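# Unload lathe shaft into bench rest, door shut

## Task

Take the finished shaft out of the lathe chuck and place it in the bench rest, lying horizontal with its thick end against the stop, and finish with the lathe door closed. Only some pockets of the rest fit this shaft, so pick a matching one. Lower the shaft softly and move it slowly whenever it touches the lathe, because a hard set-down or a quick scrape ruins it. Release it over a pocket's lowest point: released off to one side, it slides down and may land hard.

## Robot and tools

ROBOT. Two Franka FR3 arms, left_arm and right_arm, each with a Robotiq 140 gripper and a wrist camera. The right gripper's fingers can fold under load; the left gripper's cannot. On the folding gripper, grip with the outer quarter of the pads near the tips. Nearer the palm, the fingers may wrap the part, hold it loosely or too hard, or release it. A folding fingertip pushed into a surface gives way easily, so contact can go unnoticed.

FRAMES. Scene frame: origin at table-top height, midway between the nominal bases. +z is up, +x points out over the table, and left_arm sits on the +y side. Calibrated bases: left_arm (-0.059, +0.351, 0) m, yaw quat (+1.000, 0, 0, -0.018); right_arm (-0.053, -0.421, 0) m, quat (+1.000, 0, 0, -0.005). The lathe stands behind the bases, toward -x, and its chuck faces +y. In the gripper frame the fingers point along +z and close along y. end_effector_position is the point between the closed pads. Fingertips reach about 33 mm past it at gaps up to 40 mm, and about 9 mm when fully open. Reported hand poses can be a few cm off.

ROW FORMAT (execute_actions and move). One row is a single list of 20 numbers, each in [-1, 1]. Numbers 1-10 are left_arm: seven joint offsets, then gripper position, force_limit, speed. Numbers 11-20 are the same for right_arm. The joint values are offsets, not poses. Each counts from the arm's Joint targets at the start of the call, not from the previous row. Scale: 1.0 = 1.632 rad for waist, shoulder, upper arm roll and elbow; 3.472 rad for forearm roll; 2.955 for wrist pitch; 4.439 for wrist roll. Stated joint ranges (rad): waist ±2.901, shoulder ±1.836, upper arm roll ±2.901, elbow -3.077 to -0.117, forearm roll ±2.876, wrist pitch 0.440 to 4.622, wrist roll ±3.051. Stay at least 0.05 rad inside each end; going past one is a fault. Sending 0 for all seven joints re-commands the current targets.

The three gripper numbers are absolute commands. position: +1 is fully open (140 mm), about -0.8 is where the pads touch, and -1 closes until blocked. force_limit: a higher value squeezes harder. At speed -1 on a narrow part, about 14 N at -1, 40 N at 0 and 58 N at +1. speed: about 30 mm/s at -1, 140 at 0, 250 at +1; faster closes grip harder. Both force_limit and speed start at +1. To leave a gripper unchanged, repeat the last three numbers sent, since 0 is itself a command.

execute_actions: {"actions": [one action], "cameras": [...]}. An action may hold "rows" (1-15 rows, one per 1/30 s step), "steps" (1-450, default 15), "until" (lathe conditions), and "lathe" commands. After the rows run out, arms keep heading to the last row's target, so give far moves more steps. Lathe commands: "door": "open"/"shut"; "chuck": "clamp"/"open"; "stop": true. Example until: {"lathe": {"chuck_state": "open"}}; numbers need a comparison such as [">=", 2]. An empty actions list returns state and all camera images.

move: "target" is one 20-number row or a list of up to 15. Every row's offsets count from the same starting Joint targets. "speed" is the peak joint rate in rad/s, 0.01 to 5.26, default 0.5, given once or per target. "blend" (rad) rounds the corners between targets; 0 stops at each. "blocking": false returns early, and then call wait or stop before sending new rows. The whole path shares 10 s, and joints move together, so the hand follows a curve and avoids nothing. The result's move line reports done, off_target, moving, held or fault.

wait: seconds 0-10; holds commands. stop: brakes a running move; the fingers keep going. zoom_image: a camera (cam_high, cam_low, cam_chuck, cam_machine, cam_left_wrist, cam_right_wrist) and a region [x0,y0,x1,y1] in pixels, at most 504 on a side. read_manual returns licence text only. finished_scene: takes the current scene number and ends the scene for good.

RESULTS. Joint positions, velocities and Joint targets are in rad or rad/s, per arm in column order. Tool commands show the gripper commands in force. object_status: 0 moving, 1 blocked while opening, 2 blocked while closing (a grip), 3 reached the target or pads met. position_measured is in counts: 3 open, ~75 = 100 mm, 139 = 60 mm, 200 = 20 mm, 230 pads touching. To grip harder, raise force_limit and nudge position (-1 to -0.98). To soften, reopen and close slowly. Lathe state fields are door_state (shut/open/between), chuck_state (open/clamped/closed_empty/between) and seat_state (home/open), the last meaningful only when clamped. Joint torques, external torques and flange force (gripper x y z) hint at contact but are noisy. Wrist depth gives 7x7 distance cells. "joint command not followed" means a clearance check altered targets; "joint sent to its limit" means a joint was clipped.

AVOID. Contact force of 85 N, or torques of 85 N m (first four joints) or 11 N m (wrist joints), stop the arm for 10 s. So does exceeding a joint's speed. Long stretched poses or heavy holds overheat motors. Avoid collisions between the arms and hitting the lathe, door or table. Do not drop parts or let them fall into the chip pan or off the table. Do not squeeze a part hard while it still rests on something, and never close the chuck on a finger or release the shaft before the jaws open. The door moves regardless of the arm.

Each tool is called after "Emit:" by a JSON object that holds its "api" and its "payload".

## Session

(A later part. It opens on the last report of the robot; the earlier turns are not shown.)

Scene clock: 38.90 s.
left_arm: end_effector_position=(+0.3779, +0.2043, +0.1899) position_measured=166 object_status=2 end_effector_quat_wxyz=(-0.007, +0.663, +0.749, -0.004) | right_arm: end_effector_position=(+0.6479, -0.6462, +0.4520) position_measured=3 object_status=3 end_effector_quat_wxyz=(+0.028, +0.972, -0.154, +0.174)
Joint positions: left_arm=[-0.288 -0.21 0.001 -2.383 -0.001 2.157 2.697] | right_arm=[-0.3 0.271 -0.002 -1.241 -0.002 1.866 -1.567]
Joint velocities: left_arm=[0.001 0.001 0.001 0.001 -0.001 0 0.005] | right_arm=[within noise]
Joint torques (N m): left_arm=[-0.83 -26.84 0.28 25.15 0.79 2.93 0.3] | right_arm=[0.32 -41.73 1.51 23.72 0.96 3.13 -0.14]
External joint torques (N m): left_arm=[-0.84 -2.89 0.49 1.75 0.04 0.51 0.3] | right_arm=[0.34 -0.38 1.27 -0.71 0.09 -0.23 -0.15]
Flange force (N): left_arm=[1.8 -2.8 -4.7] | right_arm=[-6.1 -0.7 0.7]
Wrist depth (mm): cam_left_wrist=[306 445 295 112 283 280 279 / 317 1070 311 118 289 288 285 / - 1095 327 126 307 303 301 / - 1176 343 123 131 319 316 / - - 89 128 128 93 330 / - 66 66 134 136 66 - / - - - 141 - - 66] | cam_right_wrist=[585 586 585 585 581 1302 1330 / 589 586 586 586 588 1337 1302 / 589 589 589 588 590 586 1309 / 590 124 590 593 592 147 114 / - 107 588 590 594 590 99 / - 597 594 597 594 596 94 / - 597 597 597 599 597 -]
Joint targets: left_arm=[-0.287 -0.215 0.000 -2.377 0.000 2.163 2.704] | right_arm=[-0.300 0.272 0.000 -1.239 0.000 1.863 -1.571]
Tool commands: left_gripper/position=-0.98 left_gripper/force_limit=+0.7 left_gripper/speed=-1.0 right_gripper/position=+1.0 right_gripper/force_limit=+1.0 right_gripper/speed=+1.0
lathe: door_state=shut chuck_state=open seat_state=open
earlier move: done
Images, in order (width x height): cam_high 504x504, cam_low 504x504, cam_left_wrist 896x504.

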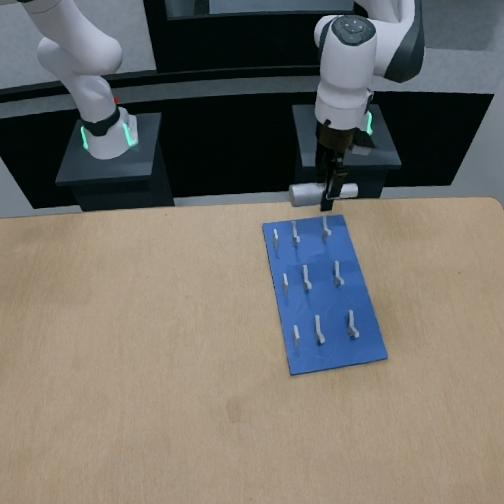

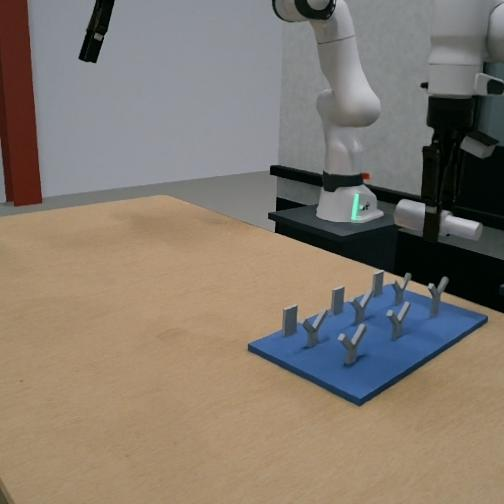

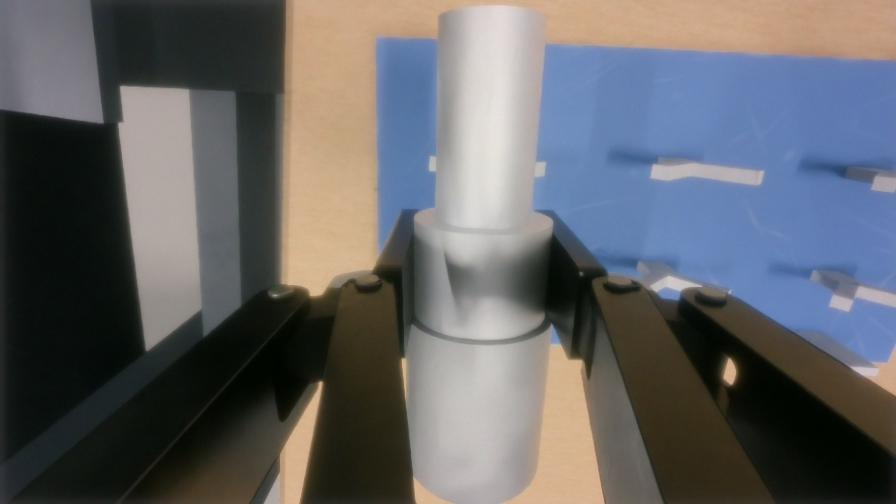

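Emit:
{"api": "zoom_image", "payload": {"camera": "cam_left_wrist", "region": [340, 20, 460, 260]}}

Emit:
{"api": "zoom_image", "payload": {"camera": "cam_left_wrist", "region": [600, 130, 896, 400]}}

Scaled by 2.100.

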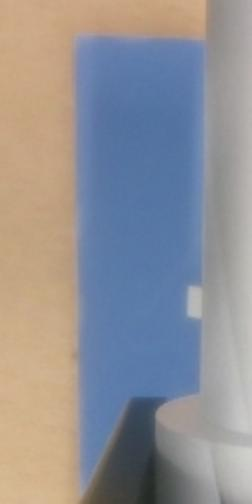

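Scaled by 1.703.

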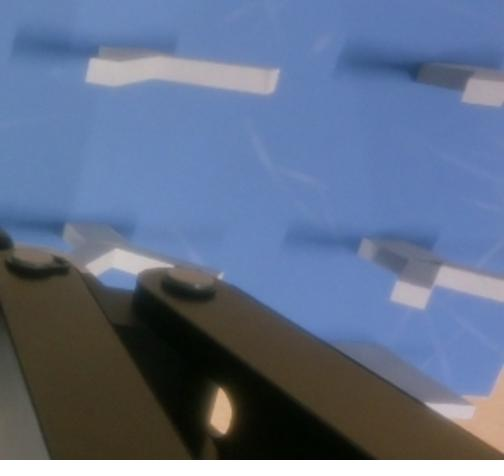

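Emit:
{"api": "move", "payload": {"target": [-0.0237,0.0801,0,-0.017,0,0.0533,-0.0088,-0.98,0.7,-1,0,0,0,0,0,0,0,1,1,1], "speed": 0.15, "cameras": ["cam_left_wrist","cam_low"]}}

Scene clock: 41.33 s.
left_arm: end_effector_position=(+0.3865, +0.1832, +0.1307) position_measured=166 object_status=2 end_effector_quat_wxyz=(-0.007, +0.666, +0.746, -0.003) | right_arm: end_effector_position=(+0.6479, -0.6462, +0.4520) position_measured=3 object_status=3 end_effector_quat_wxyz=(+0.028, +0.972, -0.154, +0.174)
Joint positions: left_arm=[-0.324 -0.08 0.001 -2.408 -0.001 2.314 2.671] | right_arm=[-0.3 0.271 -0.002 -1.241 -0.002 1.866 -1.567]
Joint velocities: left_arm=[-0.001 0.001 0 0 0 0.003 -0.003] | right_arm=[within noise]
Joint torques (N m): left_arm=[-1.48 -30.02 0.53 23.11 0.74 2.89 -0.15] | right_arm=[0.33 -41.74 1.49 23.67 0.96 3.14 -0.21]
External joint torques (N m): left_arm=[-1.52 -2.95 0.57 1.13 0.07 0.47 -0.14] | right_arm=[0.35 -0.17 1.26 -0.88 0.09 -0.24 -0.22]
Flange force (N): left_arm=[1.2 -4.9 -4.8] | right_arm=[-6.4 -0.5 1.1]
Wrist depth (mm): cam_left_wrist=[330 408 238 112 221 221 219 / 1006 1024 250 118 233 232 228 / - 1011 263 124 247 246 243 / - 1126 278 123 130 256 256 / - - 89 128 128 93 268 / - 66 66 133 137 66 - / - - - 141 - - 66] | cam_right_wrist=[583 583 586 582 586 1344 1289 / 589 588 586 586 586 1330 1330 / 586 586 588 589 589 592 1351 / 588 124 590 590 592 147 114 / - 107 593 592 593 593 99 / - 589 594 594 593 594 94 / - 593 599 596 596 593 -]
Joint targets: left_arm=[-0.326 -0.084 0.000 -2.405 0.000 2.321 2.665] | right_arm=[-0.300 0.272 0.000 -1.239 0.000 1.863 -1.571]
lathe: door_state=shut chuck_state=open seat_state=open
move: done
Images, in order (width x height): cam_low 504x504, cam_left_wrist 896x504.

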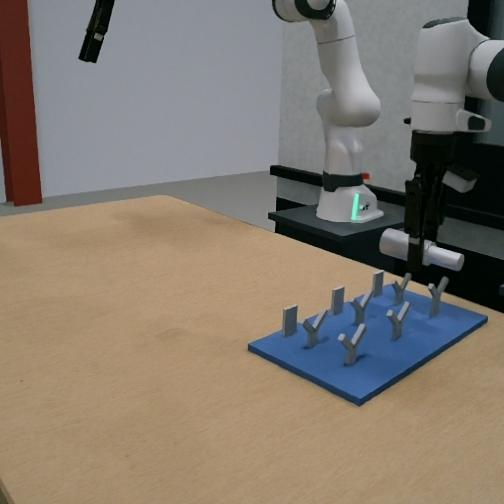

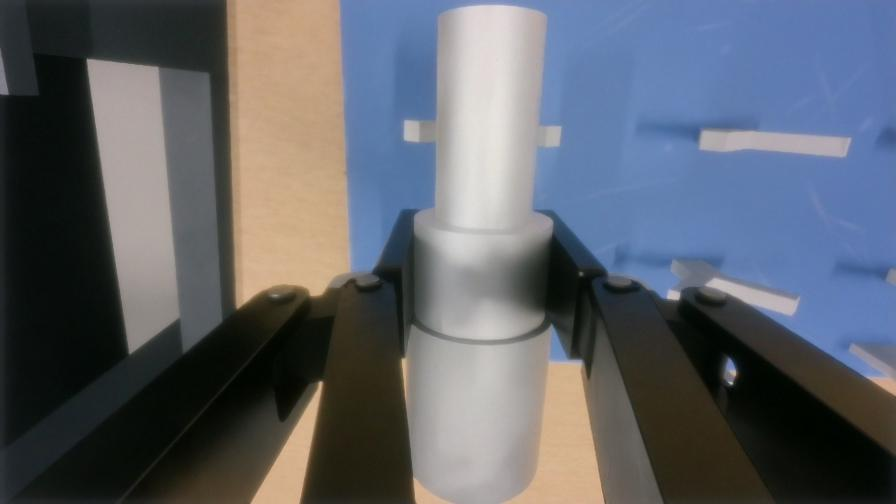

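Emit:
{"api": "move", "payload": {"target": [0,0.0433,0,-0.0194,0,0.0347,0,-0.98,0.7,-1,0,0,0,0,0,0,0,1,1,1], "speed": 0.07, "cameras": ["cam_left_wrist","cam_low"]}}

Emit:
{"api": "zoom_image", "payload": {"camera": "cam_low", "region": [360, 210, 480, 330]}}

Scene clock: 43.60 s.
left_arm: end_effector_position=(+0.3870, +0.1831, +0.0932) position_measured=166 object_status=2 end_effector_quat_wxyz=(-0.006, +0.666, +0.746, -0.003) | right_arm: end_effector_position=(+0.6479, -0.6462, +0.4520) position_measured=3 object_status=3 end_effector_quat_wxyz=(+0.028, +0.972, -0.154, +0.174)
Joint positions: left_arm=[-0.324 -0.009 0.001 -2.439 -0.001 2.416 2.669] | right_arm=[-0.3 0.271 -0.002 -1.241 -0.002 1.866 -1.567]
Joint velocities: left_arm=[0.001 -0.001 0.001 0.001 0.001 0.004 0] | right_arm=[within noise]
Joint torques (N m): left_arm=[-1.49 -31.01 0.58 21.58 0.65 2.99 -0.1] | right_arm=[0.34 -41.64 1.47 23.69 0.94 3.12 -0.18]
External joint torques (N m): left_arm=[-1.53 -2.59 0.55 0.77 0.05 0.58 -0.1] | right_arm=[0.56 -0.28 1.39 -0.77 0.08 -0.24 -0.19]
Flange force (N): left_arm=[1.1 -4.8 -4.1] | right_arm=[-6.1 -0.9 0.8]
Wrist depth (mm): cam_left_wrist=[332 208 197 114 188 187 186 / 1024 220 212 120 197 197 194 / 1075 231 225 128 209 208 206 / 1056 243 238 123 130 219 217 / 1011 - 89 128 128 93 225 / - 66 66 133 136 66 - / - - - 140 - - 66] | cam_right_wrist=[585 585 581 589 585 1316 1316 / 585 590 588 588 588 1337 1337 / 588 594 592 589 589 590 1344 / 592 124 590 589 592 147 1358 / - 107 593 590 592 592 99 / - 594 596 593 593 596 94 / - 596 599 594 596 597 -]
Joint targets: left_arm=[-0.326 -0.013 0.000 -2.436 0.000 2.423 2.665] | right_arm=[-0.300 0.272 0.000 -1.239 0.000 1.863 -1.571]
lathe: door_state=shut chuck_state=open seat_state=open
move: done
Images, in order (width x height): cam_low 504x504, cam_left_wrist 896x504.

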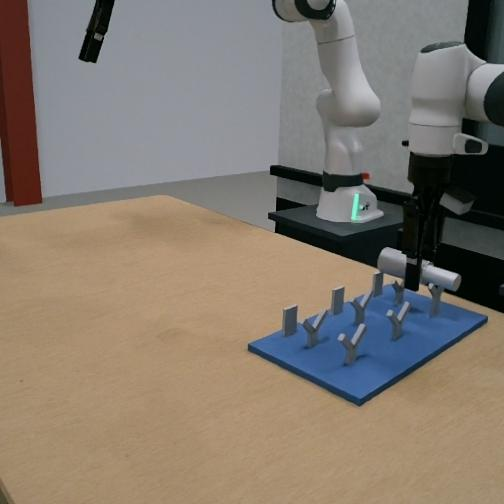

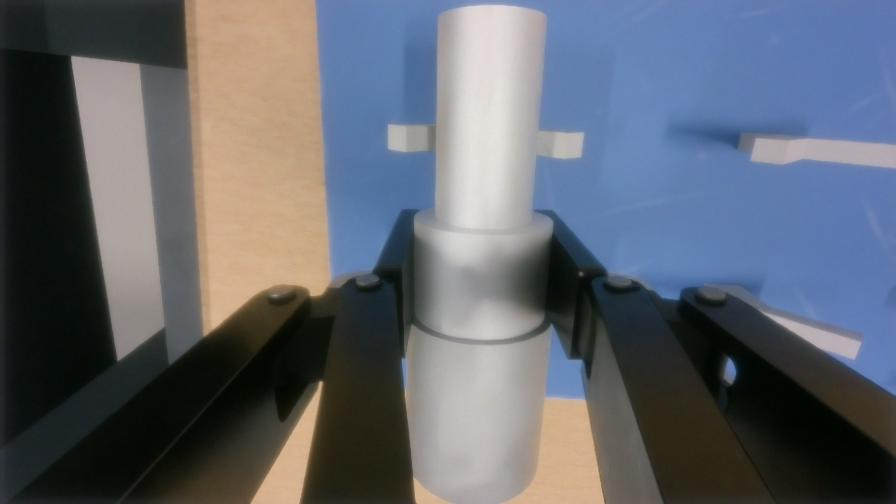

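Scaled by 4.200.

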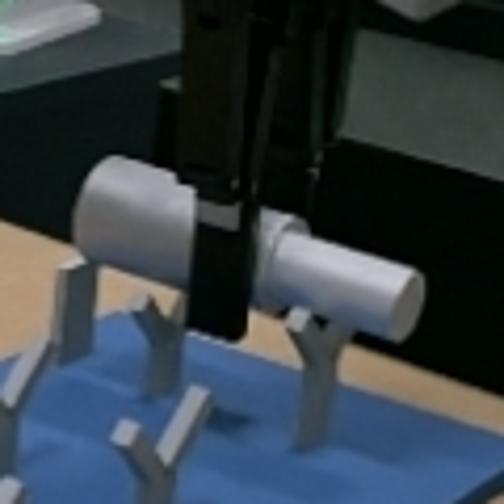

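Emit:
{"api": "move", "payload": {"target": [0,0.0034,0,-0.0015,0,0.00275,0,-0.98,0.7,-1,0,0,0,0,0,0,0,1,1,1], "speed": 0.025}}

Emit:
{"api": "move", "payload": {"target": [0,0.0034,0,-0.0015,0,0.00275,0,-0.98,0.7,-1,0,0,0,0,0,0,0,1,1,1], "speed": 0.02, "cameras": ["cam_low"]}}

Emit:
{"api": "zoom_image", "payload": {"camera": "cam_low", "region": [370, 230, 470, 330]}}

Scene clock: 44.53 s.
left_arm: end_effector_position=(+0.3871, +0.1831, +0.0905) position_measured=166 object_status=2 end_effector_quat_wxyz=(-0.006, +0.666, +0.746, -0.003) | right_arm: end_effector_position=(+0.6479, -0.6462, +0.4520) position_measured=3 object_status=3 end_effector_quat_wxyz=(+0.028, +0.972, -0.154, +0.174)
Joint positions: left_arm=[-0.324 -0.004 0.001 -2.441 -0.001 2.424 2.669] | right_arm=[-0.3 0.271 -0.002 -1.241 -0.002 1.866 -1.567]
Joint velocities: left_arm=[0.001 -0.001 0.002 0 0 0.005 0.001] | right_arm=[within noise]
Joint torques (N m): left_arm=[-1.55 -30.95 0.61 21.27 0.65 3.01 -0.19] | right_arm=[0.37 -41.72 1.49 23.61 0.96 3.13 -0.15]
External joint torques (N m): left_arm=[-1.54 -2.47 0.63 0.53 0.05 0.59 -0.19] | right_arm=[0.17 -0.34 1.08 -0.85 0.08 -0.24 -0.16]
Flange force (N): left_arm=[1.2 -5.2 -3.7] | right_arm=[-7.0 -0.3 1.0]
Wrist depth (mm): cam_left_wrist=[331 206 195 115 185 184 184 / 977 214 205 119 195 195 193 / 1011 229 223 128 207 205 203 / 1105 242 235 123 130 216 214 / 954 - 89 128 128 93 222 / - 66 66 133 137 66 - / - - - 141 - - 66] | cam_right_wrist=[585 586 583 583 585 1323 1238 / 589 585 586 585 590 1330 1366 / 588 588 592 589 592 590 1337 / 592 124 593 590 588 147 1330 / - 107 594 593 592 594 99 / - 594 596 599 593 594 94 / - 597 596 597 597 597 -]
Joint targets: left_arm=[-0.326 -0.008 0.000 -2.439 0.000 2.432 2.665] | right_arm=[-0.300 0.272 0.000 -1.239 0.000 1.863 -1.571]
lathe: door_state=shut chuck_state=open seat_state=open
move: done

Scene clock: 45.27 s.
left_arm: end_effector_position=(+0.3870, +0.1831, +0.0875) position_measured=166 object_status=2 end_effector_quat_wxyz=(-0.006, +0.666, +0.746, -0.003) | right_arm: end_effector_position=(+0.6479, -0.6462, +0.4520) position_measured=3 object_status=3 end_effector_quat_wxyz=(+0.028, +0.972, -0.154, +0.174)
Joint positions: left_arm=[-0.324 0.001 0.001 -2.444 -0.001 2.432 2.669] | right_arm=[-0.3 0.271 -0.002 -1.241 -0.002 1.866 -1.567]
Joint velocities: left_arm=[0 -0.001 0 0 0 0.005 -0.001] | right_arm=[within noise]
Joint torques (N m): left_arm=[-1.58 -31.05 0.47 21.19 0.66 3.03 -0.19] | right_arm=[0.37 -41.69 1.47 23.66 0.93 3.14 -0.19]
External joint torques (N m): left_arm=[-1.63 -2.47 0.41 0.55 0.07 0.61 -0.19] | right_arm=[0.29 -0.18 1.15 -0.87 0.05 -0.23 -0.2]
Flange force (N): left_arm=[0.9 -5.3 -3.7] | right_arm=[-6.3 -0.5 1.1]
Wrist depth (mm): cam_left_wrist=[342 203 192 115 182 182 180 / 946 212 202 120 191 192 189 / 1070 225 217 137 204 202 201 / 1033 239 232 123 130 213 211 / 1033 - 89 128 128 93 220 / - 66 66 133 136 66 - / - - - 141 - - 66] | cam_right_wrist=[588 588 583 583 585 1309 1309 / 586 585 588 588 586 1330 1337 / 586 590 590 586 589 592 1282 / 589 124 590 590 589 147 1337 / - 107 588 593 592 589 99 / - 593 594 594 594 596 94 / - 597 597 596 597 599 -]
Joint targets: left_arm=[-0.326 -0.002 0.000 -2.441 0.000 2.440 2.665] | right_arm=[-0.300 0.272 0.000 -1.239 0.000 1.863 -1.571]
lathe: door_state=shut chuck_state=open seat_state=open
move: done
Images, in order (width x height): cam_low 504x504.

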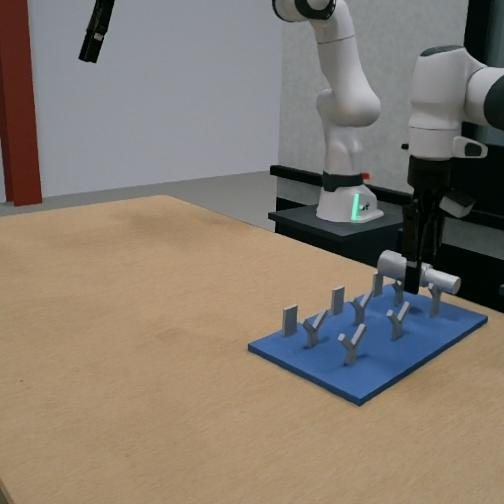

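Scaled by 5.040.

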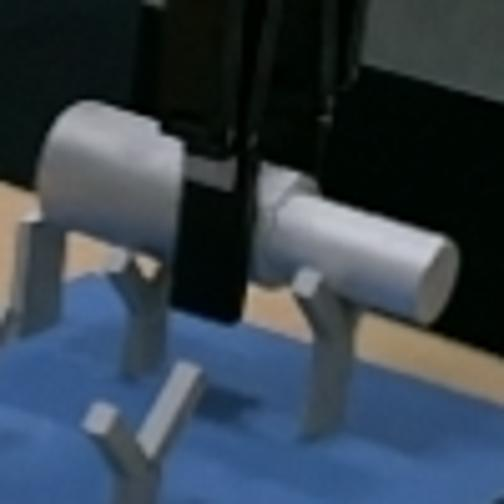

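Emit:
{"api": "move", "payload": {"target": [0,0.0034,0,-0.0015,0,0.00275,0,-0.98,0.7,-1,0,0,0,0,0,0,0,1,1,1], "speed": 0.02, "cameras": ["cam_low"]}}

Scene clock: 47.17 s.
left_arm: end_effector_position=(+0.3869, +0.1832, +0.0846) position_measured=166 object_status=2 end_effector_quat_wxyz=(-0.006, +0.666, +0.746, -0.003) | right_arm: end_effector_position=(+0.6479, -0.6462, +0.4520) position_measured=3 object_status=3 end_effector_quat_wxyz=(+0.028, +0.972, -0.154, +0.174)
Joint positions: left_arm=[-0.324 0.007 0.001 -2.446 -0.001 2.44 2.669] | right_arm=[-0.3 0.271 -0.002 -1.241 -0.002 1.866 -1.567]
Joint velocities: left_arm=[-0.001 -0.001 0.001 0.001 -0.001 0.006 -0.001] | right_arm=[within noise]
Joint torques (N m): left_arm=[-1.49 -31.1 0.57 21.14 0.65 2.91 -0.2] | right_arm=[0.32 -41.74 1.56 23.67 0.93 3.13 -0.15]
External joint torques (N m): left_arm=[-1.5 -2.44 0.55 0.56 0.07 0.48 -0.2] | right_arm=[0.32 -0.25 1.3 -0.87 0.06 -0.25 -0.16]
Flange force (N): left_arm=[1.0 -5.0 -4.0] | right_arm=[-6.6 -0.6 1.0]
Wrist depth (mm): cam_left_wrist=[342 200 190 115 179 180 178 / 939 210 199 119 188 190 187 / 1100 223 211 134 201 200 197 / 1056 235 229 123 131 211 207 / 962 - 89 128 128 93 216 / - 66 66 133 137 66 - / - - - 141 - - 66] | cam_right_wrist=[586 585 585 583 586 1323 1344 / 589 588 586 589 588 585 1323 / 590 592 589 592 589 592 1344 / 588 124 592 590 590 147 1337 / - 107 592 590 594 590 99 / - 594 596 594 594 594 94 / - 596 597 594 599 594 -]
Joint targets: left_arm=[-0.326 0.003 0.000 -2.444 0.000 2.448 2.665] | right_arm=[-0.300 0.272 0.000 -1.239 0.000 1.863 -1.571]
lathe: door_state=shut chuck_state=open seat_state=open
move: done
Images, in order (width x height): cam_low 504x504.

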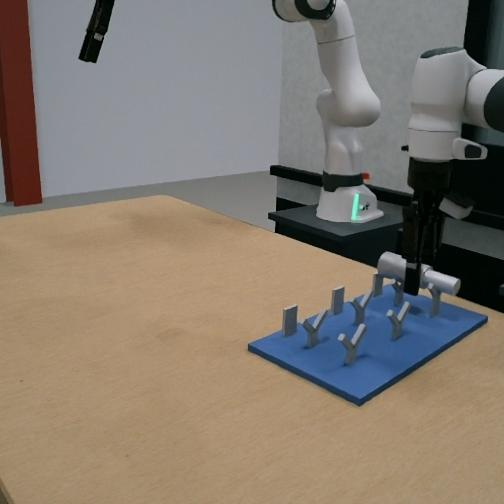

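Emit:
{"api": "zoom_image", "payload": {"camera": "cam_low", "region": [350, 220, 500, 340]}}

Emit:
{"api": "move", "payload": {"target": [0,0.00227,0,-0.00101,0,0.00183,0,-0.98,0.7,-1,0,0,0,0,0,0,0,1,1,1], "speed": 0.02}}

Scaled by 3.360.

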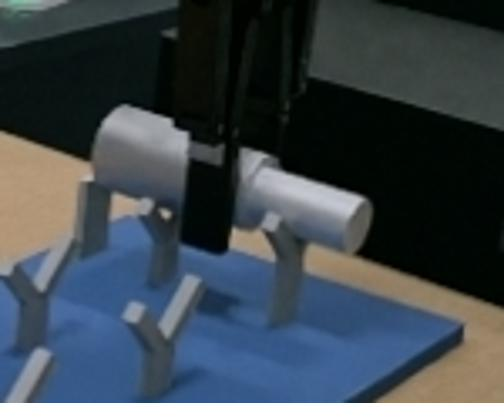

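Scene clock: 47.93 s.
left_arm: end_effector_position=(+0.3872, +0.1830, +0.0837) position_measured=166 object_status=2 end_effector_quat_wxyz=(-0.005, +0.665, +0.746, -0.002) | right_arm: end_effector_position=(+0.6479, -0.6462, +0.4520) position_measured=3 object_status=3 end_effector_quat_wxyz=(+0.028, +0.972, -0.154, +0.174)
Joint positions: left_arm=[-0.324 0.009 0.001 -2.447 -0.001 2.445 2.669] | right_arm=[-0.3 0.271 -0.002 -1.241 -0.002 1.866 -1.567]
Joint torques (N m): left_arm=[-1.49 -30.21 0.55 20.64 0.65 3.15 -0.02] | right_arm=[0.33 -41.73 1.53 23.75 0.96 3.14 -0.21]
External joint torques (N m): left_arm=[-1.45 -1.43 0.59 0.06 0.07 0.71 -0.02] | right_arm=[0.28 -0.28 1.24 -0.75 0.08 -0.23 -0.22]
Flange force (N): left_arm=[1.0 -4.0 -1.1] | right_arm=[-6.0 -0.4 0.8]
Wrist depth (mm): cam_left_wrist=[342 198 188 114 179 179 177 / 965 208 199 119 187 189 187 / 1046 222 209 133 200 198 198 / 1056 235 228 123 131 210 207 / - - 89 128 128 93 214 / - 66 66 133 137 66 - / - - - 141 - - 66] | cam_right_wrist=[583 586 588 588 583 1316 1323 / 588 586 589 590 586 1323 1337 / 585 588 592 593 589 589 1344 / 590 124 590 592 589 147 115 / - 107 592 592 592 592 99 / - 597 593 593 597 594 94 / - 593 596 596 594 597 -]
Joint targets: left_arm=[-0.326 0.007 0.000 -2.445 0.000 2.453 2.665] | right_arm=[-0.300 0.272 0.000 -1.239 0.000 1.863 -1.571]
lathe: door_state=shut chuck_state=open seat_state=open
move: done

Emit:
{"api": "move", "payload": {"target": [-0.00454,0.00294,0,0.00374,0,-0.00044,-0.00167,-0.98,0.7,-1,0,0,0,0,0,0,0,1,1,1], "speed": 0.01}}

Emit:
{"api": "move", "payload": {"target": [-0.00227,0.00147,0,0.00187,0,-0.00022,-0.000836,-0.98,0.7,-1,0,0,0,0,0,0,0,1,1,1], "speed": 0.01}}

Scene clock: 49.20 s.
left_arm: end_effector_position=(+0.3876, +0.1801, +0.0834) position_measured=166 object_status=2 end_effector_quat_wxyz=(-0.005, +0.666, +0.746, -0.002) | right_arm: end_effector_position=(+0.6479, -0.6462, +0.4520) position_measured=3 object_status=3 end_effector_quat_wxyz=(+0.028, +0.972, -0.154, +0.174)
Joint positions: left_arm=[-0.33 0.013 0.001 -2.444 0 2.446 2.663] | right_arm=[-0.3 0.271 -0.002 -1.241 -0.002 1.866 -1.567]
Joint velocities: left_arm=[-0.001 0.001 0.001 0 0.001 0 -0.005] | right_arm=[within noise]
Joint torques (N m): left_arm=[-2.67 -29.77 0.12 21.33 0.5 2.93 -0.21] | right_arm=[0.42 -41.72 1.49 23.73 0.95 3.13 -0.15]
External joint torques (N m): left_arm=[-2.68 -1.01 0.09 0.87 -0.08 0.51 -0.2] | right_arm=[0.61 -0.23 1.39 -0.79 0.09 -0.24 -0.16]
Flange force (N): left_arm=[-2.7 -1.6 -1.3] | right_arm=[-6.0 -1.0 0.9]
Wrist depth (mm): cam_left_wrist=[348 197 187 114 178 179 177 / 943 208 198 120 186 188 185 / 1136 221 209 128 200 199 197 / 1011 234 228 123 130 210 207 / 958 - 89 128 128 93 214 / - 66 66 134 137 66 - / - - - 142 - - 66] | cam_right_wrist=[583 585 586 585 588 1302 1358 / 589 588 588 586 590 1337 1323 / 590 586 590 589 588 588 1330 / 589 124 590 592 593 147 1344 / - 107 593 588 592 590 99 / - 596 596 590 594 594 94 / - 597 596 596 596 599 -]
Joint targets: left_arm=[-0.333 0.012 0.000 -2.439 0.000 2.452 2.657] | right_arm=[-0.300 0.272 0.000 -1.239 0.000 1.863 -1.571]
lathe: door_state=shut chuck_state=open seat_state=open
move: done

Scene clock: 49.90 s.
left_arm: end_effector_position=(+0.3879, +0.1781, +0.0833) position_measured=166 object_status=2 end_effector_quat_wxyz=(-0.005, +0.665, +0.747, -0.002) | right_arm: end_effector_position=(+0.6479, -0.6462, +0.4520) position_measured=3 object_status=3 end_effector_quat_wxyz=(+0.028, +0.972, -0.154, +0.174)
Joint positions: left_arm=[-0.334 0.015 0.001 -2.441 0 2.446 2.659] | right_arm=[-0.3 0.271 -0.002 -1.241 -0.002 1.866 -1.567]
Joint torques (N m): left_arm=[-2.43 -29.97 0.17 21.45 0.49 2.99 -0.29] | right_arm=[0.31 -41.76 1.49 23.73 0.93 3.14 -0.2]
External joint torques (N m): left_arm=[-2.49 -1.03 0.09 0.94 -0.09 0.57 -0.29] | right_arm=[0.32 -0.34 1.25 -0.74 0.06 -0.22 -0.21]
Flange force (N): left_arm=[-2.8 -1.4 -1.2] | right_arm=[-6.2 -0.5 0.8]
Wrist depth (mm): cam_left_wrist=[349 198 188 114 179 179 177 / 958 207 199 120 186 188 184 / 1028 221 209 128 200 198 196 / 1046 234 228 123 130 209 207 / 1188 - 89 128 128 93 213 / - 66 66 134 137 66 - / - - - 142 - - 66] | cam_right_wrist=[585 583 588 583 585 1337 1330 / 588 588 586 588 585 1309 1330 / 589 590 586 589 588 589 1302 / 590 124 594 593 594 147 1330 / - 107 592 594 589 594 99 / - 596 593 593 596 593 94 / - 596 594 593 596 596 -]
Joint targets: left_arm=[-0.337 0.014 0.000 -2.436 0.000 2.451 2.654] | right_arm=[-0.300 0.272 0.000 -1.239 0.000 1.863 -1.571]
lathe: door_state=shut chuck_state=open seat_state=open
move: done

Emit:
{"api": "move", "payload": {"target": [-0.0017,0.0011,0,0.0014,0,-0.00017,-0.00063,-0.98,0.7,-1,0,0,0,0,0,0,0,1,1,1], "speed": 0.01}}

Emit:
{"api": "move", "payload": {"target": [-0.0017,0.0011,0,0.0014,0,-0.00017,-0.00063,-0.98,0.7,-1,0,0,0,0,0,0,0,1,1,1], "speed": 0.01, "cameras": ["cam_low", "cam_left_wrist"]}}

Emit:
{"api": "zoom_image", "payload": {"camera": "cam_low", "region": [350, 220, 500, 340]}}

Scene clock: 50.73 s.
left_arm: end_effector_position=(+0.3881, +0.1765, +0.0833) position_measured=166 object_status=2 end_effector_quat_wxyz=(-0.005, +0.665, +0.746, -0.002) | right_arm: end_effector_position=(+0.6479, -0.6462, +0.4520) position_measured=3 object_status=3 end_effector_quat_wxyz=(+0.028, +0.972, -0.154, +0.174)
Joint positions: left_arm=[-0.337 0.017 0.001 -2.439 0 2.446 2.656] | right_arm=[-0.3 0.271 -0.002 -1.241 -0.002 1.866 -1.567]
Joint torques (N m): left_arm=[-2.27 -29.87 0.09 21.55 0.52 3.1 -0.19] | right_arm=[0.32 -41.72 1.55 23.68 0.97 3.14 -0.12]
External joint torques (N m): left_arm=[-2.25 -0.91 0.09 1.08 -0.06 0.68 -0.19] | right_arm=[0.39 0 1.35 -0.97 0.1 -0.25 -0.13]
Flange force (N): left_arm=[-2.7 -0.6 -0.7] | right_arm=[-6.2 -0.8 1.3]
Wrist depth (mm): cam_left_wrist=[346 197 187 113 178 179 177 / 924 207 198 120 186 188 183 / 1080 221 209 128 201 198 195 / 1046 235 226 123 130 210 208 / 1037 - 89 128 129 93 213 / - 66 66 134 137 66 - / - - - 142 - - 66] | cam_right_wrist=[585 583 585 588 586 1323 1309 / 590 585 588 586 589 1330 1337 / 589 589 590 586 585 590 1323 / 592 124 589 593 590 147 1330 / - 107 593 593 593 593 99 / - 597 594 594 594 593 94 / - 593 594 597 599 600 -]
Joint targets: left_arm=[-0.340 0.016 0.000 -2.434 0.000 2.451 2.651] | right_arm=[-0.300 0.272 0.000 -1.239 0.000 1.863 -1.571]
lathe: door_state=shut chuck_state=open seat_state=open
move: done

Scene clock: 51.43 s.
left_arm: end_effector_position=(+0.3882, +0.1757, +0.0833) position_measured=166 object_status=2 end_effector_quat_wxyz=(-0.005, +0.665, +0.746, -0.002) | right_arm: end_effector_position=(+0.6479, -0.6462, +0.4520) position_measured=3 object_status=3 end_effector_quat_wxyz=(+0.028, +0.972, -0.154, +0.174)
Joint positions: left_arm=[-0.339 0.018 0.001 -2.437 0 2.445 2.654] | right_arm=[-0.3 0.271 -0.002 -1.241 -0.002 1.866 -1.567]
Joint torques (N m): left_arm=[-2.75 -29.53 -0.11 21.74 0.36 3.26 -0.21] | right_arm=[0.3 -41.66 1.52 23.67 0.95 3.13 -0.13]
External joint torques (N m): left_arm=[-2.76 -0.61 -0.14 1.3 -0.22 0.84 -0.21] | right_arm=[0.24 -0.19 1.23 -0.83 0.07 -0.23 -0.14]
Flange force (N): left_arm=[-4.1 0.2 0.2] | right_arm=[-6.2 -0.5 1.0]
Wrist depth (mm): cam_left_wrist=[348 197 188 114 178 179 177 / 969 208 198 120 187 188 183 / 990 220 208 128 200 198 196 / 1115 234 226 123 130 210 206 / 1100 - 89 128 128 93 182 / - 66 66 134 137 66 - / - - - 142 - - 66] | cam_right_wrist=[585 581 588 586 586 1316 1316 / 586 586 585 588 589 1337 1330 / 589 589 592 589 586 589 - / 592 124 589 592 590 147 1381 / - 107 592 594 592 593 99 / - 596 592 594 596 593 94 / - 596 597 597 594 597 -]
Joint targets: left_arm=[-0.343 0.018 0.000 -2.432 0.000 2.450 2.648] | right_arm=[-0.300 0.272 0.000 -1.239 0.000 1.863 -1.571]
lathe: door_state=shut chuck_state=open seat_state=open
move: done
Images, in order (width x height): cam_low 504x504, cam_left_wrist 896x504.

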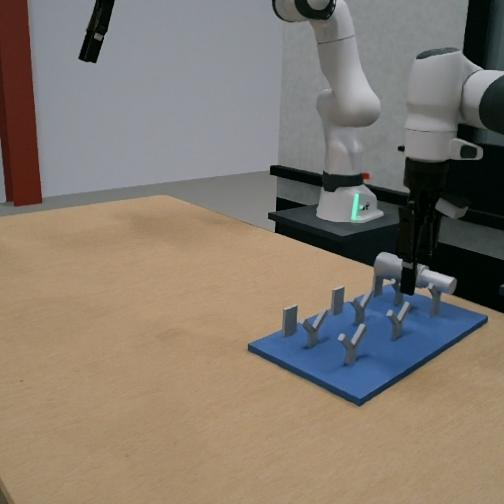

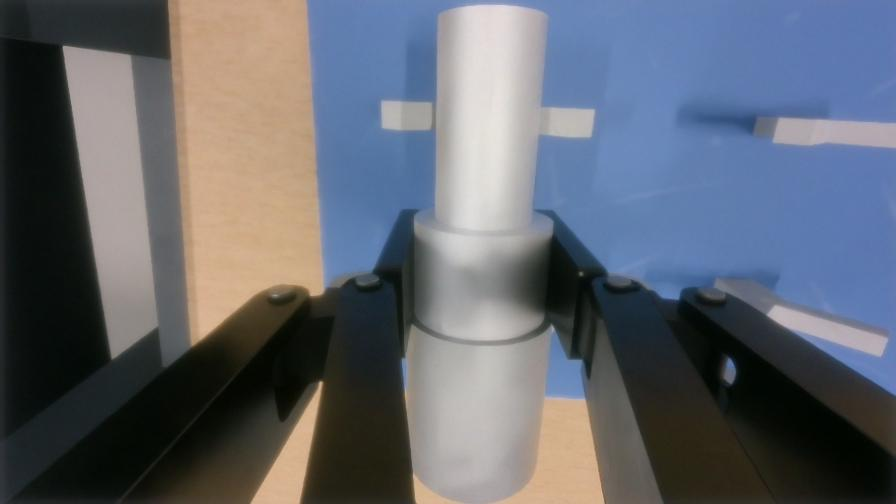

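Scaled by 3.360.

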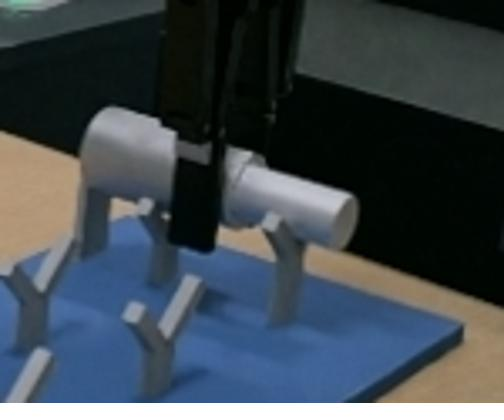

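Emit:
{"api": "move", "payload": {"target": [-0.0012,0.0008,0,0.001,0,-0.0001,-0.00044,-0.98,0.7,-1,0,0,0,0,0,0,0,1,1,1], "speed": 0.01}}

Scene clock: 52.20 s.
left_arm: end_effector_position=(+0.3882, +0.1757, +0.0833) position_measured=166 object_status=2 end_effector_quat_wxyz=(-0.005, +0.665, +0.747, -0.002) | right_arm: end_effector_position=(+0.6479, -0.6462, +0.4520) position_measured=3 object_status=3 end_effector_quat_wxyz=(+0.028, +0.972, -0.154, +0.174)
Joint positions: left_arm=[-0.34 0.019 0.002 -2.436 0.001 2.443 2.653] | right_arm=[-0.3 0.271 -0.002 -1.241 -0.002 1.866 -1.567]
Joint torques (N m): left_arm=[-3.18 -29.29 -0.65 22 0.16 3.48 -0.26] | right_arm=[0.35 -41.64 1.47 23.63 0.94 3.1 -0.15]
External joint torques (N m): left_arm=[-3.21 -0.21 -0.7 1.45 -0.42 1.05 -0.26] | right_arm=[0.33 -0.28 1.21 -0.84 0.07 -0.26 -0.16]
Flange force (N): left_arm=[-5.8 1.0 1.5] | right_arm=[-6.5 -0.6 0.9]
Wrist depth (mm): cam_left_wrist=[346 197 187 114 179 179 177 / 969 207 198 120 187 188 183 / 1131 221 209 128 200 198 196 / 1089 234 227 123 130 208 207 / - - 89 128 128 93 185 / - 66 66 134 138 66 - / - - - 142 - - 66] | cam_right_wrist=[582 581 588 588 585 1323 1323 / 586 589 585 585 589 1323 1337 / 585 589 590 592 588 593 1351 / 590 124 588 596 596 147 1351 / - 107 592 593 592 593 99 / - 593 592 592 597 596 94 / - 597 590 596 599 597 -]
Joint targets: left_arm=[-0.345 0.019 0.000 -2.430 0.000 2.450 2.646] | right_arm=[-0.300 0.272 0.000 -1.239 0.000 1.863 -1.571]
lathe: door_state=shut chuck_state=open seat_state=open
move: done

Emit:
{"api": "move", "payload": {"target": [0.003,0.00027,0,-0.0035,0,0.0021,0.0011,-0.98,0.7,-1,0,0,0,0,0,0,0,1,1,1], "speed": 0.01}}

Emit:
{"api": "move", "payload": {"target": [0,0.0017,0,-0.00076,0,0.00137,0,-0.98,0.7,-1,0,0,0,0,0,0,0,1,1,1], "speed": 0.01}}

Scene clock: 53.17 s.
left_arm: end_effector_position=(+0.3882, +0.1757, +0.0833) position_measured=166 object_status=2 end_effector_quat_wxyz=(-0.005, +0.665, +0.747, -0.002) | right_arm: end_effector_position=(+0.6479, -0.6462, +0.4520) position_measured=3 object_status=3 end_effector_quat_wxyz=(+0.028, +0.972, -0.154, +0.174)
Joint positions: left_arm=[-0.34 0.019 0.002 -2.436 0.001 2.443 2.653] | right_arm=[-0.3 0.271 -0.002 -1.241 -0.002 1.866 -1.567]
Joint torques (N m): left_arm=[-1.28 -28.62 -0.36 19.76 0.1 3.72 -0.07] | right_arm=[0.3 -41.68 1.57 23.68 0.96 3.13 -0.14]
External joint torques (N m): left_arm=[-1.35 0.45 -0.45 -0.79 -0.48 1.29 -0.07] | right_arm=[0.2 -0.09 1.23 -0.89 0.07 -0.25 -0.15]
Flange force (N): left_arm=[-0.7 -3.1 4.9] | right_arm=[-6.1 -0.5 1.1]
Wrist depth (mm): cam_left_wrist=[346 198 188 114 178 180 177 / 981 207 199 120 187 188 182 / 977 221 209 128 200 198 196 / 1115 235 227 123 130 209 207 / - - 89 128 128 93 184 / - 66 66 134 137 66 - / - - - 142 - - 66] | cam_right_wrist=[583 583 588 586 585 1309 1330 / 586 588 590 588 586 1330 1344 / 588 585 590 588 590 590 1330 / 593 124 590 594 590 147 1323 / - 107 594 593 593 592 99 / - 593 596 594 596 596 94 / - 597 596 599 599 597 -]
Joint targets: left_arm=[-0.340 0.020 0.000 -2.436 0.000 2.456 2.651] | right_arm=[-0.300 0.272 0.000 -1.239 0.000 1.863 -1.571]
lathe: door_state=shut chuck_state=open seat_state=open
move: off_target (left_arm); left_arm: the wrist pitch is farthest, 0.013 rad from its target

Scene clock: 53.87 s.
left_arm: end_effector_position=(+0.3882, +0.1757, +0.0833) position_measured=166 object_status=2 end_effector_quat_wxyz=(-0.005, +0.665, +0.747, -0.002) | right_arm: end_effector_position=(+0.6479, -0.6462, +0.4520) position_measured=3 object_status=3 end_effector_quat_wxyz=(+0.028, +0.972, -0.154, +0.174)
Joint positions: left_arm=[-0.34 0.019 0.002 -2.436 0.001 2.444 2.653] | right_arm=[-0.3 0.271 -0.002 -1.241 -0.002 1.866 -1.567]
Joint torques (N m): left_arm=[-1.24 -26.87 -0.33 19.33 0.11 4.21 -0.09] | right_arm=[0.33 -41.7 1.49 23.7 0.96 3.13 -0.19]
External joint torques (N m): left_arm=[-1.33 2.14 -0.43 -1.15 -0.47 1.79 -0.09] | right_arm=[0.23 -0.4 1.16 -0.71 0.08 -0.23 -0.2]
Flange force (N): left_arm=[-2.0 -0.5 9.9] | right_arm=[-6.2 -0.4 0.7]
Wrist depth (mm): cam_left_wrist=[348 198 188 114 178 179 178 / 935 207 198 120 187 188 182 / 994 220 209 128 200 198 195 / 986 233 225 123 130 209 207 / - - 89 128 128 93 184 / - 66 66 134 137 66 - / - - - 142 - - 66] | cam_right_wrist=[588 585 589 585 586 1316 1351 / 589 586 588 588 586 1323 1302 / 588 588 586 588 592 588 1351 / 589 124 589 593 590 147 1358 / - 107 593 593 590 593 99 / - 593 594 594 594 596 94 / - 599 596 596 594 599 -]
Joint targets: left_arm=[-0.340 0.022 0.000 -2.437 0.000 2.460 2.651] | right_arm=[-0.300 0.272 0.000 -1.239 0.000 1.863 -1.571]
lathe: door_state=shut chuck_state=open seat_state=open
move: off_target (left_arm); left_arm: the wrist pitch is farthest, 0.016 rad from its target

Emit:
{"api": "move", "payload": {"target": [0,-0.0014,0,0.0006,0,-0.0011,0,-0.98,0.7,-1,0,0,0,0,0,0,0,1,1,1], "speed": 0.01, "cameras": ["cam_low", "cam_high"]}}

Emit:
{"api": "zoom_image", "payload": {"camera": "cam_low", "region": [366, 240, 466, 330]}}

Scene clock: 54.70 s.
left_arm: end_effector_position=(+0.3882, +0.1757, +0.0833) position_measured=166 object_status=2 end_effector_quat_wxyz=(-0.005, +0.665, +0.747, -0.002) | right_arm: end_effector_position=(+0.6479, -0.6462, +0.4520) position_measured=3 object_status=3 end_effector_quat_wxyz=(+0.028, +0.972, -0.154, +0.174)
Joint positions: left_arm=[-0.34 0.019 0.002 -2.436 0.001 2.444 2.653] | right_arm=[-0.3 0.271 -0.002 -1.241 -0.002 1.866 -1.567]
Joint torques (N m): left_arm=[-1.26 -28.23 -0.39 19.85 0.14 3.92 -0.06] | right_arm=[0.35 -41.71 1.55 23.72 0.95 3.13 -0.16]
External joint torques (N m): left_arm=[-1.18 0.89 -0.33 -0.74 -0.44 1.48 -0.06] | right_arm=[0.27 -0.23 1.24 -0.8 0.07 -0.24 -0.17]
Flange force (N): left_arm=[-1.0 -1.9 6.2] | right_arm=[-6.1 -0.5 0.9]
Wrist depth (mm): cam_left_wrist=[349 197 188 114 179 179 177 / 931 207 199 120 187 188 183 / 1037 221 208 128 200 198 196 / 1176 234 224 123 131 209 207 / - - 89 128 128 93 185 / - 66 66 134 138 66 - / - - - 142 - - 66] | cam_right_wrist=[582 586 585 583 585 1323 1330 / 588 585 586 589 589 590 1323 / 592 590 588 590 592 588 1337 / 589 124 590 592 592 147 1337 / - 107 594 590 593 592 99 / - 594 592 596 594 594 94 / - 593 597 599 596 596 -]
Joint targets: left_arm=[-0.340 0.020 0.000 -2.436 0.000 2.457 2.651] | right_arm=[-0.300 0.272 0.000 -1.239 0.000 1.863 -1.571]
lathe: door_state=shut chuck_state=open seat_state=open
move: off_target (left_arm); left_arm: the wrist pitch is farthest, 0.013 rad from its target
Images, in order (width x height): cam_high 504x504, cam_low 504x504.

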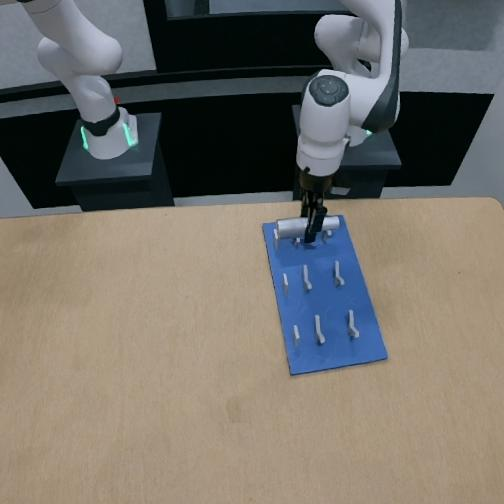

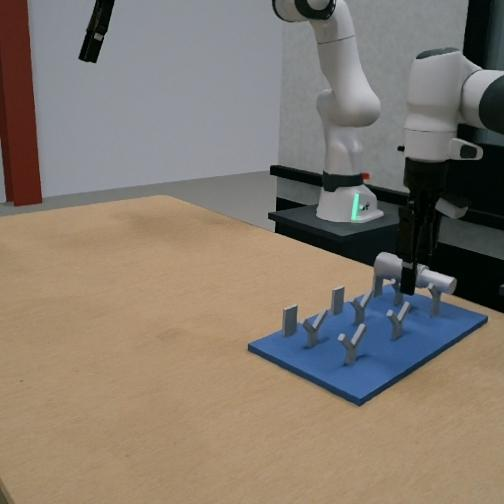

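Scaled by 5.040.

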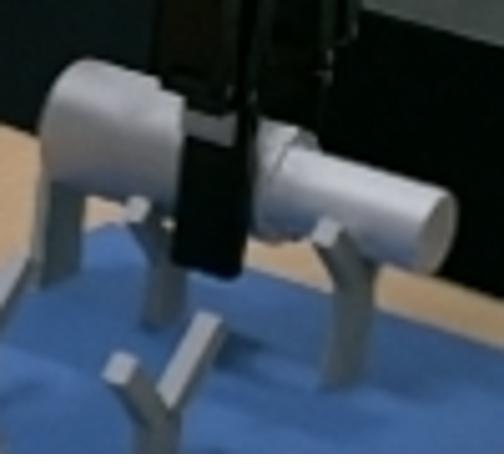

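Seated. Release.

Emit:
{"api": "execute_actions", "payload": {"actions": [{"rows":[[0,0,0,0,0,0,0,0.2,0.7,-1,0,0,0,0,0,0,0,1,1,1]],"steps":55}], "cameras": ["cam_low","cam_left_wrist"]}}

Emit:
{"api": "zoom_image", "payload": {"camera": "cam_low", "region": [366, 240, 466, 330]}}

Scene clock: 56.83 s.
left_arm: end_effector_position=(+0.3903, +0.1747, +0.0831) position_measured=104 object_status=3 end_effector_quat_wxyz=(-0.002, +0.665, +0.746, +0.000) | right_arm: end_effector_position=(+0.6479, -0.6462, +0.4520) position_measured=3 object_status=3 end_effector_quat_wxyz=(+0.028, +0.972, -0.154, +0.174)
Joint positions: left_arm=[-0.339 0.02 0.001 -2.437 0.001 2.454 2.653] | right_arm=[-0.3 0.271 -0.002 -1.241 -0.002 1.866 -1.567]
Joint torques (N m): left_arm=[-1.11 -29.46 0.25 19.5 0.52 2.51 -0.04] | right_arm=[0.39 -41.67 1.51 23.7 0.94 3.15 -0.24]
External joint torques (N m): left_arm=[-1.07 -0.28 0.27 -1.08 -0.06 0.05 -0.04] | right_arm=[0.41 -0.32 1.28 -0.74 0.07 -0.21 -0.25]
Flange force (N): left_arm=[1.2 -4.3 0.2] | right_arm=[-6.2 -0.6 0.9]
Wrist depth (mm): cam_left_wrist=[351 196 186 111 178 180 177 / 914 206 198 116 187 188 183 / 973 217 208 124 200 199 196 / 1051 233 147 123 137 207 208 / - 83 108 129 220 90 88 / - - 240 135 238 - - / - 69 277 145 273 - -] | cam_right_wrist=[586 589 589 582 586 1309 1330 / 585 590 588 585 588 1323 1337 / 586 590 585 589 590 592 1351 / 588 124 589 592 590 147 1344 / - 107 589 592 592 592 99 / - 599 594 596 594 594 94 / - 596 599 597 599 594 -]
Joint targets: left_arm=[-0.340 0.020 0.000 -2.436 0.000 2.457 2.651] | right_arm=[-0.300 0.272 0.000 -1.239 0.000 1.863 -1.571]
lathe: door_state=shut chuck_state=open seat_state=open
Images, in order (width x height): cam_low 504x504, cam_left_wrist 896x504.

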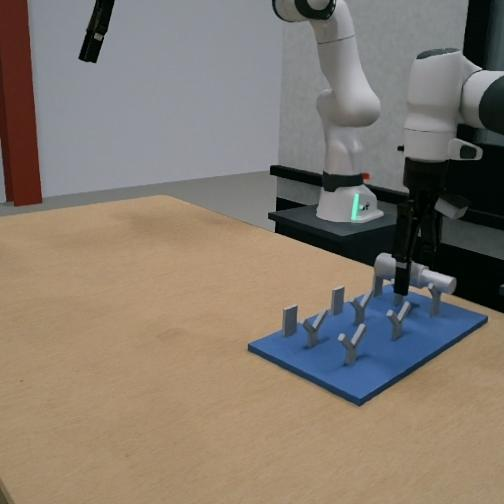

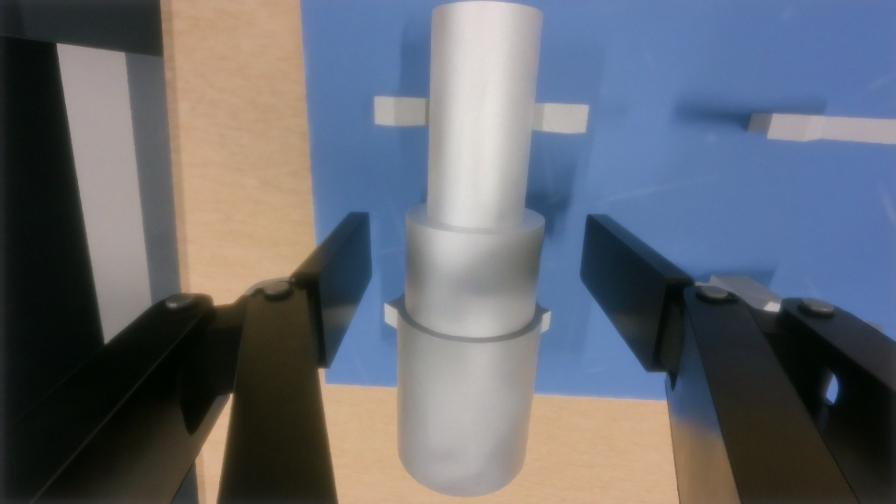

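Scaled by 5.040.

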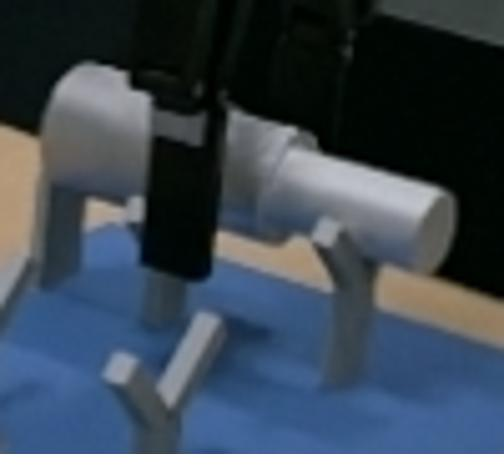

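Emit:
{"api": "move", "payload": {"target": [[0,-0.06752,0,0.03051,0,-0.05448,0,0.2,0.7,-1,0,0,0,0,0,0,0,1,1,1],[0,-0.14467,0,0.131,0,-0.15259,0,0.2,0.7,-1,0,0,0,0,0,0,0,1,1,1]], "speed": [0.15,0.3], "blend": [0.03,0], "cameras": ["cam_low","cam_left_wrist","cam_high","cam_machine"]}}

Emit:
{"api": "zoom_image", "payload": {"camera": "cam_low", "region": [366, 240, 466, 330]}}

Emit:
{"api": "zoom_image", "payload": {"camera": "cam_left_wrist", "region": [300, 60, 700, 504]}}

Scene clock: 59.87 s.
left_arm: end_effector_position=(+0.3922, +0.1741, +0.2535) position_measured=104 object_status=3 end_effector_quat_wxyz=(+0.001, +0.665, +0.747, +0.001) | right_arm: end_effector_position=(+0.6479, -0.6462, +0.4520) position_measured=3 object_status=3 end_effector_quat_wxyz=(+0.028, +0.972, -0.154, +0.174)
Joint positions: left_arm=[-0.339 -0.216 0.001 -2.224 0.001 2.01 2.653] | right_arm=[-0.3 0.271 -0.002 -1.241 -0.002 1.866 -1.567]
Joint velocities: left_arm=[0 0 -0.001 0 0 -0.004 0.001] | right_arm=[within noise]
Joint torques (N m): left_arm=[-1.05 -24.97 0.2 23.35 0.74 2.17 -0.05] | right_arm=[0.33 -41.67 1.57 23.73 0.93 3.12 -0.19]
External joint torques (N m): left_arm=[-1.11 -0.31 0.37 -1.02 -0.1 -0.3 -0.05] | right_arm=[0.48 -0.34 1.43 -0.72 0.06 -0.25 -0.2]
Flange force (N): left_arm=[1.4 -3.9 0.9] | right_arm=[-6.0 -0.8 0.7]
Wrist depth (mm): cam_left_wrist=[356 475 351 337 335 336 334 / - 1095 364 350 353 350 347 / - 1231 388 310 369 369 369 / 1042 1263 144 316 383 386 394 / 977 83 109 437 435 90 89 / - - 462 465 462 - - / - 69 502 500 496 - -] | cam_right_wrist=[589 582 586 585 583 1337 1316 / 585 586 589 586 588 1316 1330 / 589 589 592 590 586 590 1337 / 588 124 589 586 586 147 115 / - 107 596 594 592 593 99 / - 593 593 594 593 596 94 / - 597 596 596 594 600 -]
Joint targets: left_arm=[-0.340 -0.216 0.000 -2.222 0.000 2.006 2.651] | right_arm=[-0.300 0.272 0.000 -1.239 0.000 1.863 -1.571]
lathe: door_state=shut chuck_state=open seat_state=open
move: done
Images, in order (width x height): cam_high 504x504, cam_low 504x504, cam_machine 504x504, cam_left_wrist 896x504.

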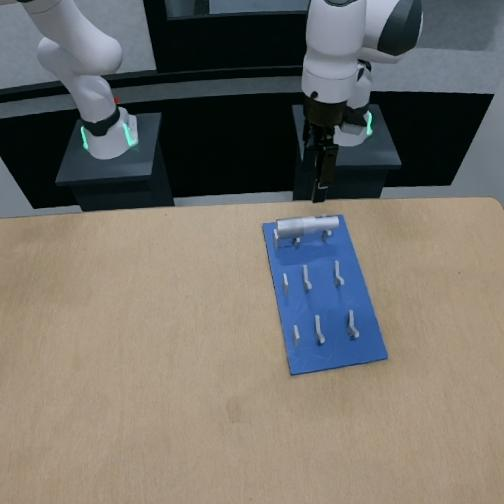

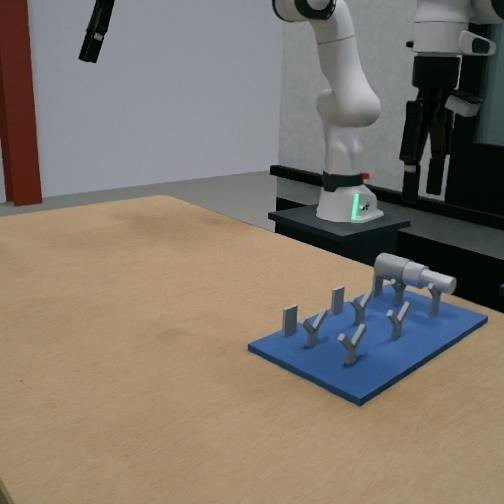

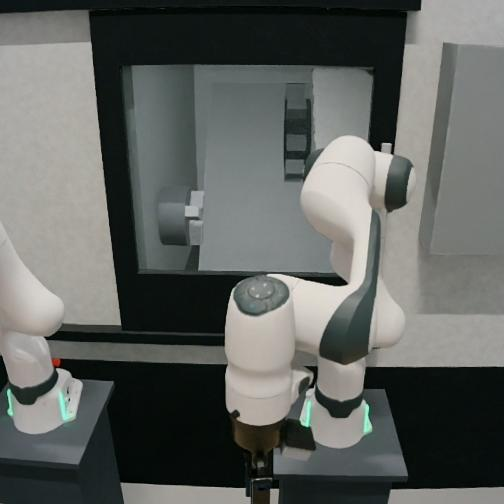

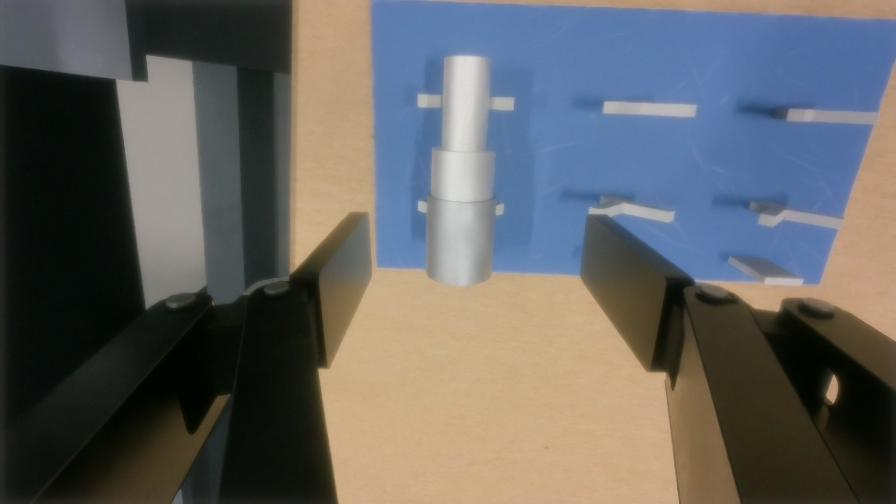

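Scaled by 5.040.

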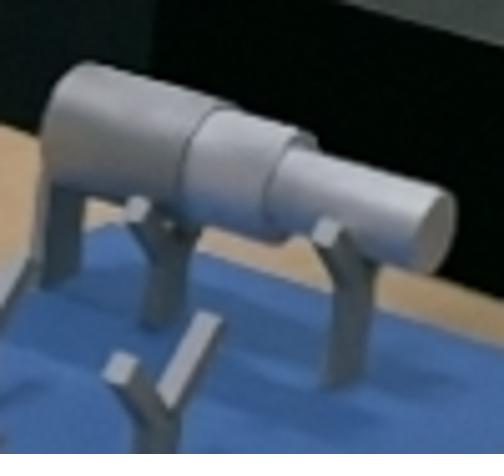

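Scaled by 1.135.

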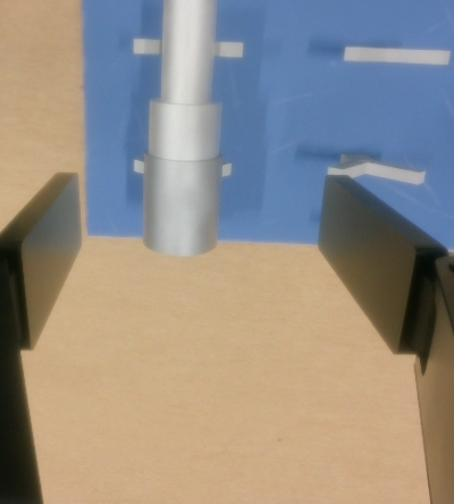

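Emit:
{"api": "finished_scene", "payload": {"scene": 2}}

The scene is finished: the task was done.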